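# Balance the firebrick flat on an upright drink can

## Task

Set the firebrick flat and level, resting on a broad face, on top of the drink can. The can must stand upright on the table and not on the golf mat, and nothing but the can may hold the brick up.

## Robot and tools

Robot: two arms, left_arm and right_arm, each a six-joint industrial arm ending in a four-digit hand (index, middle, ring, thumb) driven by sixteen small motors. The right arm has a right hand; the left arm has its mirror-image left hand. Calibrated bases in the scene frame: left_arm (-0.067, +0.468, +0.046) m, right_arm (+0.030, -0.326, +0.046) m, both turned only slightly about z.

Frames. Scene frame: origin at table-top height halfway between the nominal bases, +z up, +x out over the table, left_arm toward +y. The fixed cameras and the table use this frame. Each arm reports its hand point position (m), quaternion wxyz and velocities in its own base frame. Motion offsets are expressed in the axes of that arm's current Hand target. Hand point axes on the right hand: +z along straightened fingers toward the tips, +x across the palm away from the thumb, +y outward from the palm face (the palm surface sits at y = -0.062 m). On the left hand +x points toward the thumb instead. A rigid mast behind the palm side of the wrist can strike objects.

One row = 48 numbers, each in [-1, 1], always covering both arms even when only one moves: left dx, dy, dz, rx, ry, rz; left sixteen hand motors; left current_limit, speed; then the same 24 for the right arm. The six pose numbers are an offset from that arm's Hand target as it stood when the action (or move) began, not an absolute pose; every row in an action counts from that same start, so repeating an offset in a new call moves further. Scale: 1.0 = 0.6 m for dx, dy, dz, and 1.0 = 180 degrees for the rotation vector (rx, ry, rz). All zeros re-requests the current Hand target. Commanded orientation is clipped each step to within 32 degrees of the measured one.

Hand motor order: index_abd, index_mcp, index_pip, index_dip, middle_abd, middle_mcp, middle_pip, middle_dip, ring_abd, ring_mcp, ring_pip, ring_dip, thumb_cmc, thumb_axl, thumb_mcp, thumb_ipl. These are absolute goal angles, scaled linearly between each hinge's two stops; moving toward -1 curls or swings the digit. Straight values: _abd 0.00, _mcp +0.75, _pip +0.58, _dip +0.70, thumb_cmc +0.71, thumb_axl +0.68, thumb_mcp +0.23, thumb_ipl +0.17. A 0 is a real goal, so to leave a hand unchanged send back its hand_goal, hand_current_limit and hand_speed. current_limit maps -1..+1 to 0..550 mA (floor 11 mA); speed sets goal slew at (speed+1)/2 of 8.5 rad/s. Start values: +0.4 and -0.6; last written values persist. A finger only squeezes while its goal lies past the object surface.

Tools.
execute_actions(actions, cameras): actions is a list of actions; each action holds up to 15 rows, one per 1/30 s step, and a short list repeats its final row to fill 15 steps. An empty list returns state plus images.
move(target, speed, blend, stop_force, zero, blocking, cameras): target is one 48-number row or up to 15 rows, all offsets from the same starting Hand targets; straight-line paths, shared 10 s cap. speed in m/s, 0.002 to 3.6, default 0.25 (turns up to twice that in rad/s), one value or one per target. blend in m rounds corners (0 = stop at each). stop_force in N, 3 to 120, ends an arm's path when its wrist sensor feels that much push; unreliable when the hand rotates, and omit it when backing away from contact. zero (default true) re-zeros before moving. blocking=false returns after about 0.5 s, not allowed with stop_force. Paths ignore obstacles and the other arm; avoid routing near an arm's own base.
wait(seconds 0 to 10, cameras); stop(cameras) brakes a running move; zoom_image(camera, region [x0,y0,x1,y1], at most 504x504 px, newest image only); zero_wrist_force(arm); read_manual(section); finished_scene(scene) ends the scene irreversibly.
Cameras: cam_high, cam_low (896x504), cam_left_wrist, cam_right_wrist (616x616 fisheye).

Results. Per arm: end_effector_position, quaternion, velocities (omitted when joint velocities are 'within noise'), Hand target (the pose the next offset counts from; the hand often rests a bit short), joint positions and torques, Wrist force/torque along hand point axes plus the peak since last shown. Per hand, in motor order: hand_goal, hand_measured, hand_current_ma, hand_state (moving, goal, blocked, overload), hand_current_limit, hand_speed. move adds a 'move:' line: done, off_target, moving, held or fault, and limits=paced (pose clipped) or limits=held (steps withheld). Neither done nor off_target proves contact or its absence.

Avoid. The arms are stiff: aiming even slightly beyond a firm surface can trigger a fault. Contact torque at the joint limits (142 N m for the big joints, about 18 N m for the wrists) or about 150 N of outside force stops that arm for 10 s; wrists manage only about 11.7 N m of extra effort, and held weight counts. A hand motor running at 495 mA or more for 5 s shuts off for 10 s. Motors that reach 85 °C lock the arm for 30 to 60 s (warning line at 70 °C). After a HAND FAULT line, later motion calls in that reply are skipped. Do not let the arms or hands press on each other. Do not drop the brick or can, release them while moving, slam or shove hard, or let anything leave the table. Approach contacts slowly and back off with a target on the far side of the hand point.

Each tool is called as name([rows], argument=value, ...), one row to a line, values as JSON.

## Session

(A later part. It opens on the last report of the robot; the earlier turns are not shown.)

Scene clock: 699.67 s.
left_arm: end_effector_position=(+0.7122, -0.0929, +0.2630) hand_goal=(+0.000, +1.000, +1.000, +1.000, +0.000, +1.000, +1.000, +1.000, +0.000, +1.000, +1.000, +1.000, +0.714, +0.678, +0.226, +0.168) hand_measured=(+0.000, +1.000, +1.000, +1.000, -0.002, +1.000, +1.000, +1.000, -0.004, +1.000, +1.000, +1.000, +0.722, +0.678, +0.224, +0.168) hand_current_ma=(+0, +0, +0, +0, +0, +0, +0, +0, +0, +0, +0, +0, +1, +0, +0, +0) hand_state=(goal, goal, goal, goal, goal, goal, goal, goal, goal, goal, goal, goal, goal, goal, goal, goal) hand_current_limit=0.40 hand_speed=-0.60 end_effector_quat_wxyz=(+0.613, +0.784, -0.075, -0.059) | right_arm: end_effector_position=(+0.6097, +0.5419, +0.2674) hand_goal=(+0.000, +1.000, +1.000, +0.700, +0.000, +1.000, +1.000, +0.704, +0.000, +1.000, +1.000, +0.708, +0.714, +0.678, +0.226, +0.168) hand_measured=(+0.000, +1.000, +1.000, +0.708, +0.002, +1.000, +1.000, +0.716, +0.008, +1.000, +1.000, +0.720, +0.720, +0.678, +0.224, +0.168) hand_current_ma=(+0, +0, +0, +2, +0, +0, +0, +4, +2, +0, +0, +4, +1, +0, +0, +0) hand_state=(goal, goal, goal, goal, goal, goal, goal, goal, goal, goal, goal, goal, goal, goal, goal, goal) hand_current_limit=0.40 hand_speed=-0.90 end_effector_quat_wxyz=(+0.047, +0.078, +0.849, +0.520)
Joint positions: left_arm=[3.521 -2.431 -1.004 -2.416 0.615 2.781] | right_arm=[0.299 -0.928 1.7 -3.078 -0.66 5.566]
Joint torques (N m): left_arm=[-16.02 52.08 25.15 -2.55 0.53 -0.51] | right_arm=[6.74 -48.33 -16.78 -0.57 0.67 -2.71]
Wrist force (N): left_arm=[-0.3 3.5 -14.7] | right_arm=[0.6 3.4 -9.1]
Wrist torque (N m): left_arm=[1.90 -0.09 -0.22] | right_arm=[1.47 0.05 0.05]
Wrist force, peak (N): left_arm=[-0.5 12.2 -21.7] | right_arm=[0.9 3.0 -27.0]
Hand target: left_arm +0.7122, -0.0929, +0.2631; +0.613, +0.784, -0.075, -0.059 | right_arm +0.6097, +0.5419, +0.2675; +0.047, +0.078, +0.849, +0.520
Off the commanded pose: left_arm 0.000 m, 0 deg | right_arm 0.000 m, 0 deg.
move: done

move([
  [0,-0.00012,-0.0005,0,0,0, 0,1,1,1,0,1,1,1,0,1,1,1,0.714,0.678,0.226,0.168,0.4,-0.6, 0,0,0,0,0,0, 0,1,1,0.708,0,1,1,0.716,0,1,1,0.720,0.714,0.678,0.226,0.168,0.4,-0.9],
], speed=0.005, cameras=["cam_low"])

zoom_image(camera="cam_low", region=[420, 220, 500, 300])

Scene clock: 706.13 s.
left_arm: end_effector_position=(+0.7122, -0.0927, +0.2631) hand_goal=(+0.000, +1.000, +1.000, +1.000, +0.000, +1.000, +1.000, +1.000, +0.000, +1.000, +1.000, +1.000, +0.714, +0.678, +0.226, +0.168) hand_measured=(+0.000, +1.000, +1.000, +1.000, -0.002, +1.000, +1.000, +1.000, -0.004, +1.000, +1.000, +1.000, +0.722, +0.678, +0.224, +0.168) hand_current_ma=(+0, +0, +0, +0, +0, +0, +0, +0, +0, +0, +0, +0, +1, +0, +0, +0) hand_state=(goal, goal, goal, goal, goal, goal, goal, goal, goal, goal, goal, goal, goal, goal, goal, goal) hand_current_limit=0.40 hand_speed=-0.60 end_effector_quat_wxyz=(+0.613, +0.784, -0.075, -0.059) | right_arm: end_effector_position=(+0.6097, +0.5419, +0.2676) hand_goal=(+0.000, +1.000, +1.000, +0.708, +0.000, +1.000, +1.000, +0.716, +0.000, +1.000, +1.000, +0.720, +0.714, +0.678, +0.226, +0.168) hand_measured=(+0.000, +1.000, +1.000, +0.714, +0.002, +1.000, +1.000, +0.722, +0.008, +1.000, +1.000, +0.726, +0.720, +0.678, +0.224, +0.168) hand_current_ma=(+0, +0, +0, +1, +0, +0, +0, +1, +2, +0, +0, +1, +1, +0, +0, +0) hand_state=(goal, goal, goal, goal, goal, goal, goal, goal, goal, goal, goal, goal, goal, goal, goal, goal) hand_current_limit=0.40 hand_speed=-0.90 end_effector_quat_wxyz=(+0.047, +0.078, +0.849, +0.520)
Joint positions: left_arm=[3.522 -2.431 -1.003 -2.417 0.616 2.781] | right_arm=[0.299 -0.928 1.7 -3.078 -0.66 5.566]
Joint torques (N m): left_arm=[1.48 37.46 28.3 -2.39 1.8 0.7] | right_arm=[12.5 -47.58 -24.59 -1.31 0.16 -1.1]
Wrist force (N): left_arm=[0.2 -0.1 -6.5] | right_arm=[0.9 4.1 -4.6]
Wrist torque (N m): left_arm=[0.91 0.06 -0.05] | right_arm=[0.76 -0.12 0.05]
Wrist force, peak (N): left_arm=[-0.3 4.2 -14.5] | right_arm=[0.6 4.3 -9.9]
Hand target: left_arm +0.7122, -0.0926, +0.2631; +0.613, +0.784, -0.075, -0.059 | right_arm +0.6097, +0.5419, +0.2675; +0.047, +0.078, +0.849, +0.520
Off the commanded pose: left_arm 0.000 m, 0 deg | right_arm 0.000 m, 0 deg.
move: done
Images, in order (width x height): cam_low 896x504.

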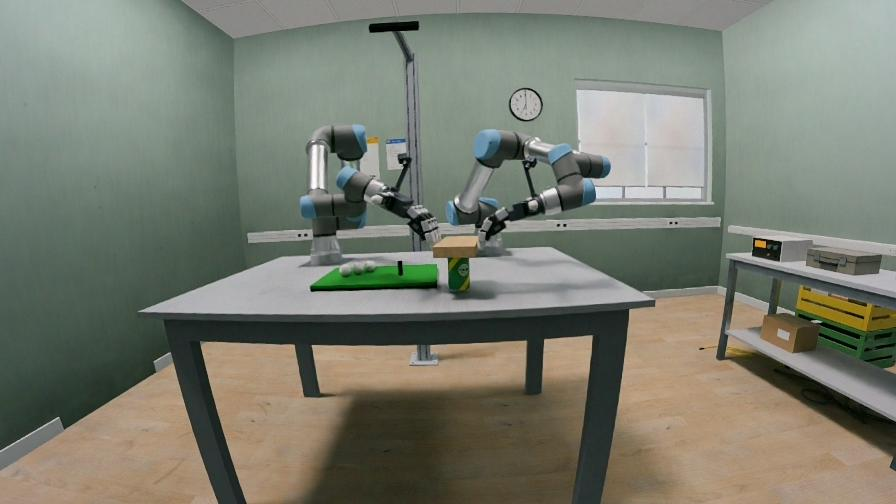

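Scaled by 6.300 from the camera's 896x504 image, which has a finer 1280x720 frame.

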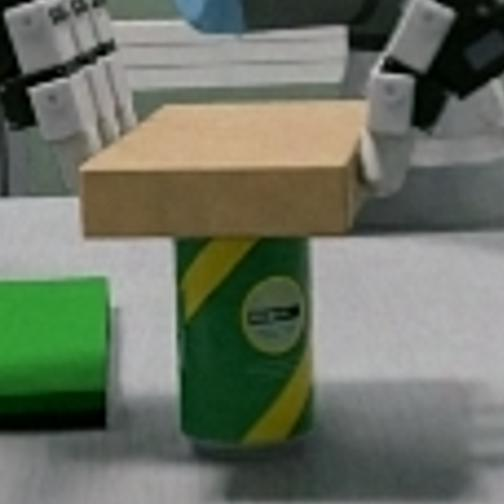

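move([
  [0,-0.00008,-0.00032,0,0,0, 0,1,1,1,0,1,1,1,0,1,1,1,0.714,0.678,0.226,0.168,0.4,-0.6, 0,0,0,0,0,0, 0,1,1,0.708,0,1,1,0.716,0,1,1,0.720,0.714,0.678,0.226,0.168,0.4,-0.9],
  [0,-0.0012,-0.00485,0,0,0, 0,1,1,1,0,1,1,1,0,1,1,1,0.714,0.678,0.226,0.168,0.4,-0.6, 0,-0.0023,-0.0045,0,0,0, 0,1,1,0.708,0,1,1,0.716,0,1,1,0.720,0.714,0.678,0.226,0.168,0.4,-0.9],
], speed=[0.003,0.006])

move(target=[0,-0.0161,-0.0647,0,0,0, 0,1,1,1,0,1,1,1,0,1,1,1,0.714,0.678,0.226,0.168,0.4,-0.6, 0,-0.0303,-0.0594,0,0,0, 0,1,1,0.708,0,1,1,0.716,0,1,1,0.720,0.714,0.678,0.226,0.168,0.4,-0.6], speed=0.06, cameras=["cam_high","cam_low"])

zoom_image(camera="cam_low", region=[420, 220, 500, 300])

zoom_image(camera="cam_high", region=[200, 160, 400, 360])

Scene clock: 714.70 s.
left_arm: end_effector_position=(+0.7128, -0.0899, +0.2631) hand_goal=(+0.000, +1.000, +1.000, +1.000, +0.000, +1.000, +1.000, +1.000, +0.000, +1.000, +1.000, +1.000, +0.714, +0.678, +0.226, +0.168) hand_measured=(+0.000, +1.000, +1.000, +1.000, -0.002, +1.000, +1.000, +1.000, -0.004, +1.000, +1.000, +1.000, +0.722, +0.678, +0.224, +0.168) hand_current_ma=(+0, +0, +0, +0, +0, +0, +0, +0, +0, +0, +0, +0, +1, +0, +0, +0) hand_state=(goal, goal, goal, goal, goal, goal, goal, goal, goal, goal, goal, goal, goal, goal, goal, goal) hand_current_limit=0.40 hand_speed=-0.60 end_effector_quat_wxyz=(+0.613, +0.784, -0.075, -0.059) | right_arm: end_effector_position=(+0.6092, +0.5392, +0.2675) hand_goal=(+0.000, +1.000, +1.000, +0.708, +0.000, +1.000, +1.000, +0.716, +0.000, +1.000, +1.000, +0.720, +0.714, +0.678, +0.226, +0.168) hand_measured=(+0.002, +1.000, +1.000, +0.710, +0.002, +1.000, +1.000, +0.720, +0.002, +1.000, +1.000, +0.722, +0.720, +0.678, +0.224, +0.168) hand_current_ma=(+0, +0, +0, +0, +0, +0, +0, +0, +0, +0, +0, +0, +1, +0, +0, +0) hand_state=(goal, goal, goal, goal, goal, goal, goal, goal, goal, goal, goal, goal, goal, goal, goal, goal) hand_current_limit=0.40 hand_speed=-0.90 end_effector_quat_wxyz=(+0.047, +0.078, +0.849, +0.520) end_effector_velocity=(-0.001, -0.002, -0.001) end_effector_angular_velocity=(+0.000, +0.001, +0.000)
Joint positions: left_arm=[3.525 -2.434 -0.997 -2.422 0.618 2.784] | right_arm=[0.295 -0.932 1.706 -3.076 -0.657 5.561]
Joint velocities: left_arm=[within noise] | right_arm=[-0.002 -0.002 0.005 0 0.002 -0.003]
Joint torques (N m): left_arm=[8.28 39.47 31.33 -1.36 1.8 0.69] | right_arm=[-10.94 -51.93 -6.62 -1.1 4.17 -2.89]
Wrist force (N): left_arm=[-0.4 0.0 1.2] | right_arm=[1.3 2.5 0.6]
Wrist torque (N m): left_arm=[-0.29 0.26 -0.10] | right_arm=[0.14 -0.15 0.09]
Wrist force, peak (N): left_arm=[0.3 -1.6 -6.5] | right_arm=[0.8 4.1 -4.3]
Hand target: left_arm +0.7128, -0.0897, +0.2631; +0.613, +0.784, -0.075, -0.059 | right_arm +0.6092, +0.5390, +0.2675; +0.047, +0.078, +0.849, +0.520
Off the commanded pose: left_arm 0.000 m, 0 deg | right_arm 0.000 m, 0 deg.
move: done

Scene clock: 715.93 s.
left_arm: end_effector_position=(+0.7203, -0.0505, +0.2631) hand_goal=(+0.000, +1.000, +1.000, +1.000, +0.000, +1.000, +1.000, +1.000, +0.000, +1.000, +1.000, +1.000, +0.714, +0.678, +0.226, +0.168) hand_measured=(+0.000, +1.000, +1.000, +1.000, -0.002, +1.000, +1.000, +1.000, -0.004, +1.000, +1.000, +1.000, +0.722, +0.678, +0.224, +0.168) hand_current_ma=(+0, +0, +0, +0, +0, +0, +0, +0, +0, +0, +0, +0, +1, +0, +0, +0) hand_state=(goal, goal, goal, goal, goal, goal, goal, goal, goal, goal, goal, goal, goal, goal, goal, goal) hand_current_limit=0.40 hand_speed=-0.60 end_effector_quat_wxyz=(+0.613, +0.784, -0.075, -0.059) | right_arm: end_effector_position=(+0.6020, +0.4998, +0.2676) hand_goal=(+0.000, +1.000, +1.000, +0.708, +0.000, +1.000, +1.000, +0.716, +0.000, +1.000, +1.000, +0.720, +0.714, +0.678, +0.226, +0.168) hand_measured=(+0.002, +1.000, +1.000, +0.710, +0.002, +1.000, +1.000, +0.720, +0.002, +1.000, +1.000, +0.722, +0.720, +0.678, +0.224, +0.168) hand_current_ma=(+0, +0, +0, +0, +0, +0, +0, +0, +0, +0, +0, +0, +1, +0, +0, +0) hand_state=(goal, goal, goal, goal, goal, goal, goal, goal, goal, goal, goal, goal, goal, goal, goal, goal) hand_current_limit=0.40 hand_speed=-0.60 end_effector_quat_wxyz=(+0.047, +0.078, +0.849, +0.520)
Joint positions: left_arm=[3.569 -2.486 -0.897 -2.494 0.659 2.814] | right_arm=[0.234 -0.99 1.798 -3.047 -0.618 5.483]
Joint torques (N m): left_arm=[9.67 40.86 29.87 -1.95 1.95 1.61] | right_arm=[-9.85 -48.68 -6.09 -1.16 4.45 -2.8]
Wrist force (N): left_arm=[0.2 -0.5 1.1] | right_arm=[1.3 2.3 0.7]
Wrist torque (N m): left_arm=[-0.35 0.19 -0.15] | right_arm=[0.06 -0.18 0.11]
Wrist force, peak (N): left_arm=[-0.2 -0.3 1.5] | right_arm=[1.6 2.7 0.6]
Hand target: left_arm +0.7204, -0.0504, +0.2631; +0.613, +0.784, -0.075, -0.059 | right_arm +0.6019, +0.4996, +0.2676; +0.047, +0.078, +0.849, +0.520
Off the commanded pose: left_arm 0.000 m, 0 deg | right_arm 0.000 m, 0 deg.
move: done
Images, in order (width x height): cam_high 896x504, cam_low 896x504.

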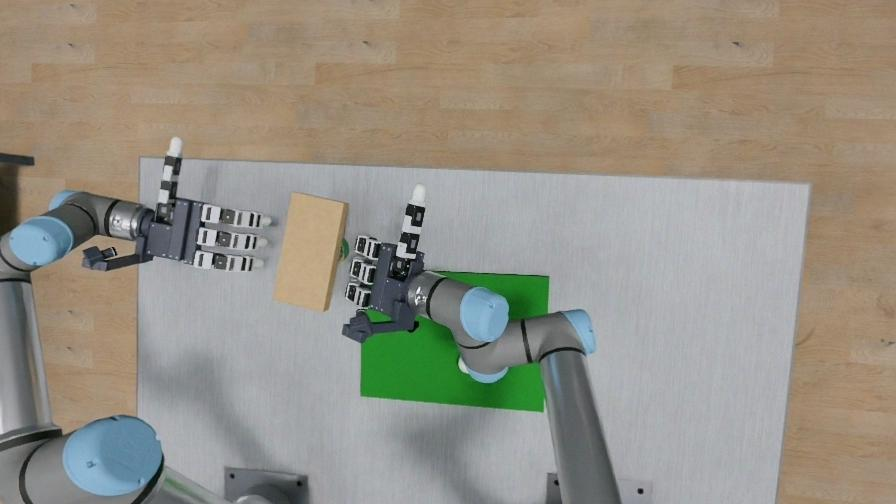

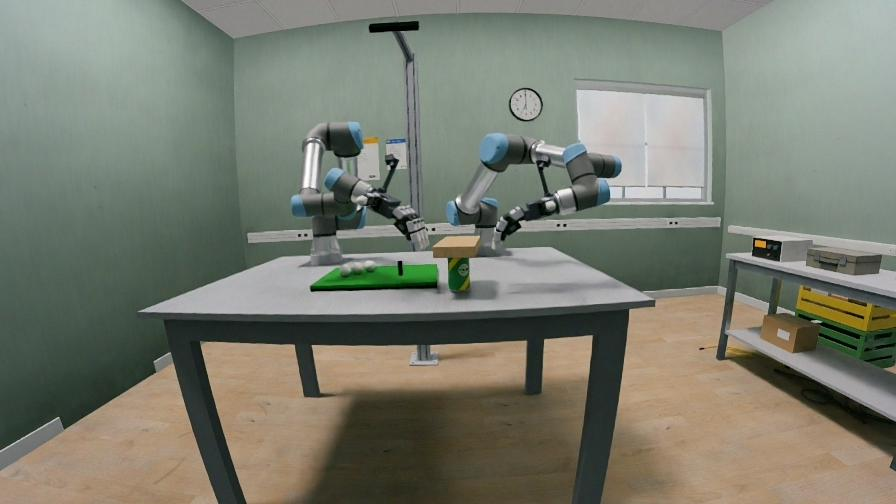

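Scaled by 6.300 from the camera's 896x504 image, which has a finer 1280x720 frame.

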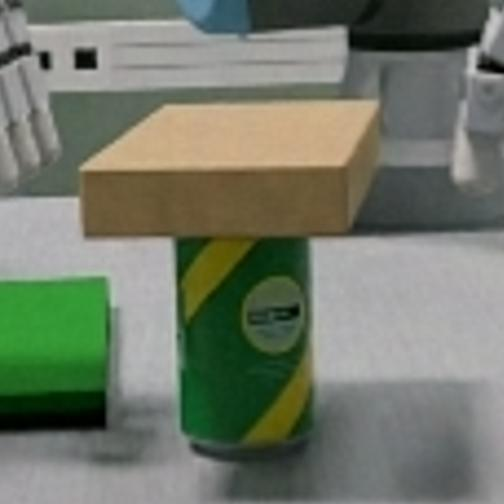

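Scaled by 2.520 from the camera's 896x504 image, which has a finer 1280x720 frame.

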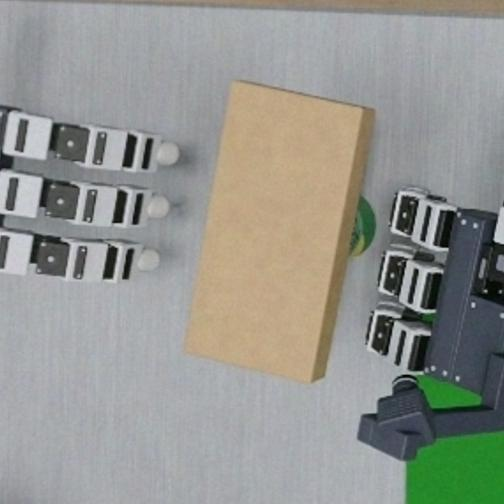

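finished_scene(scene=1)

The scene is finished: the task was done.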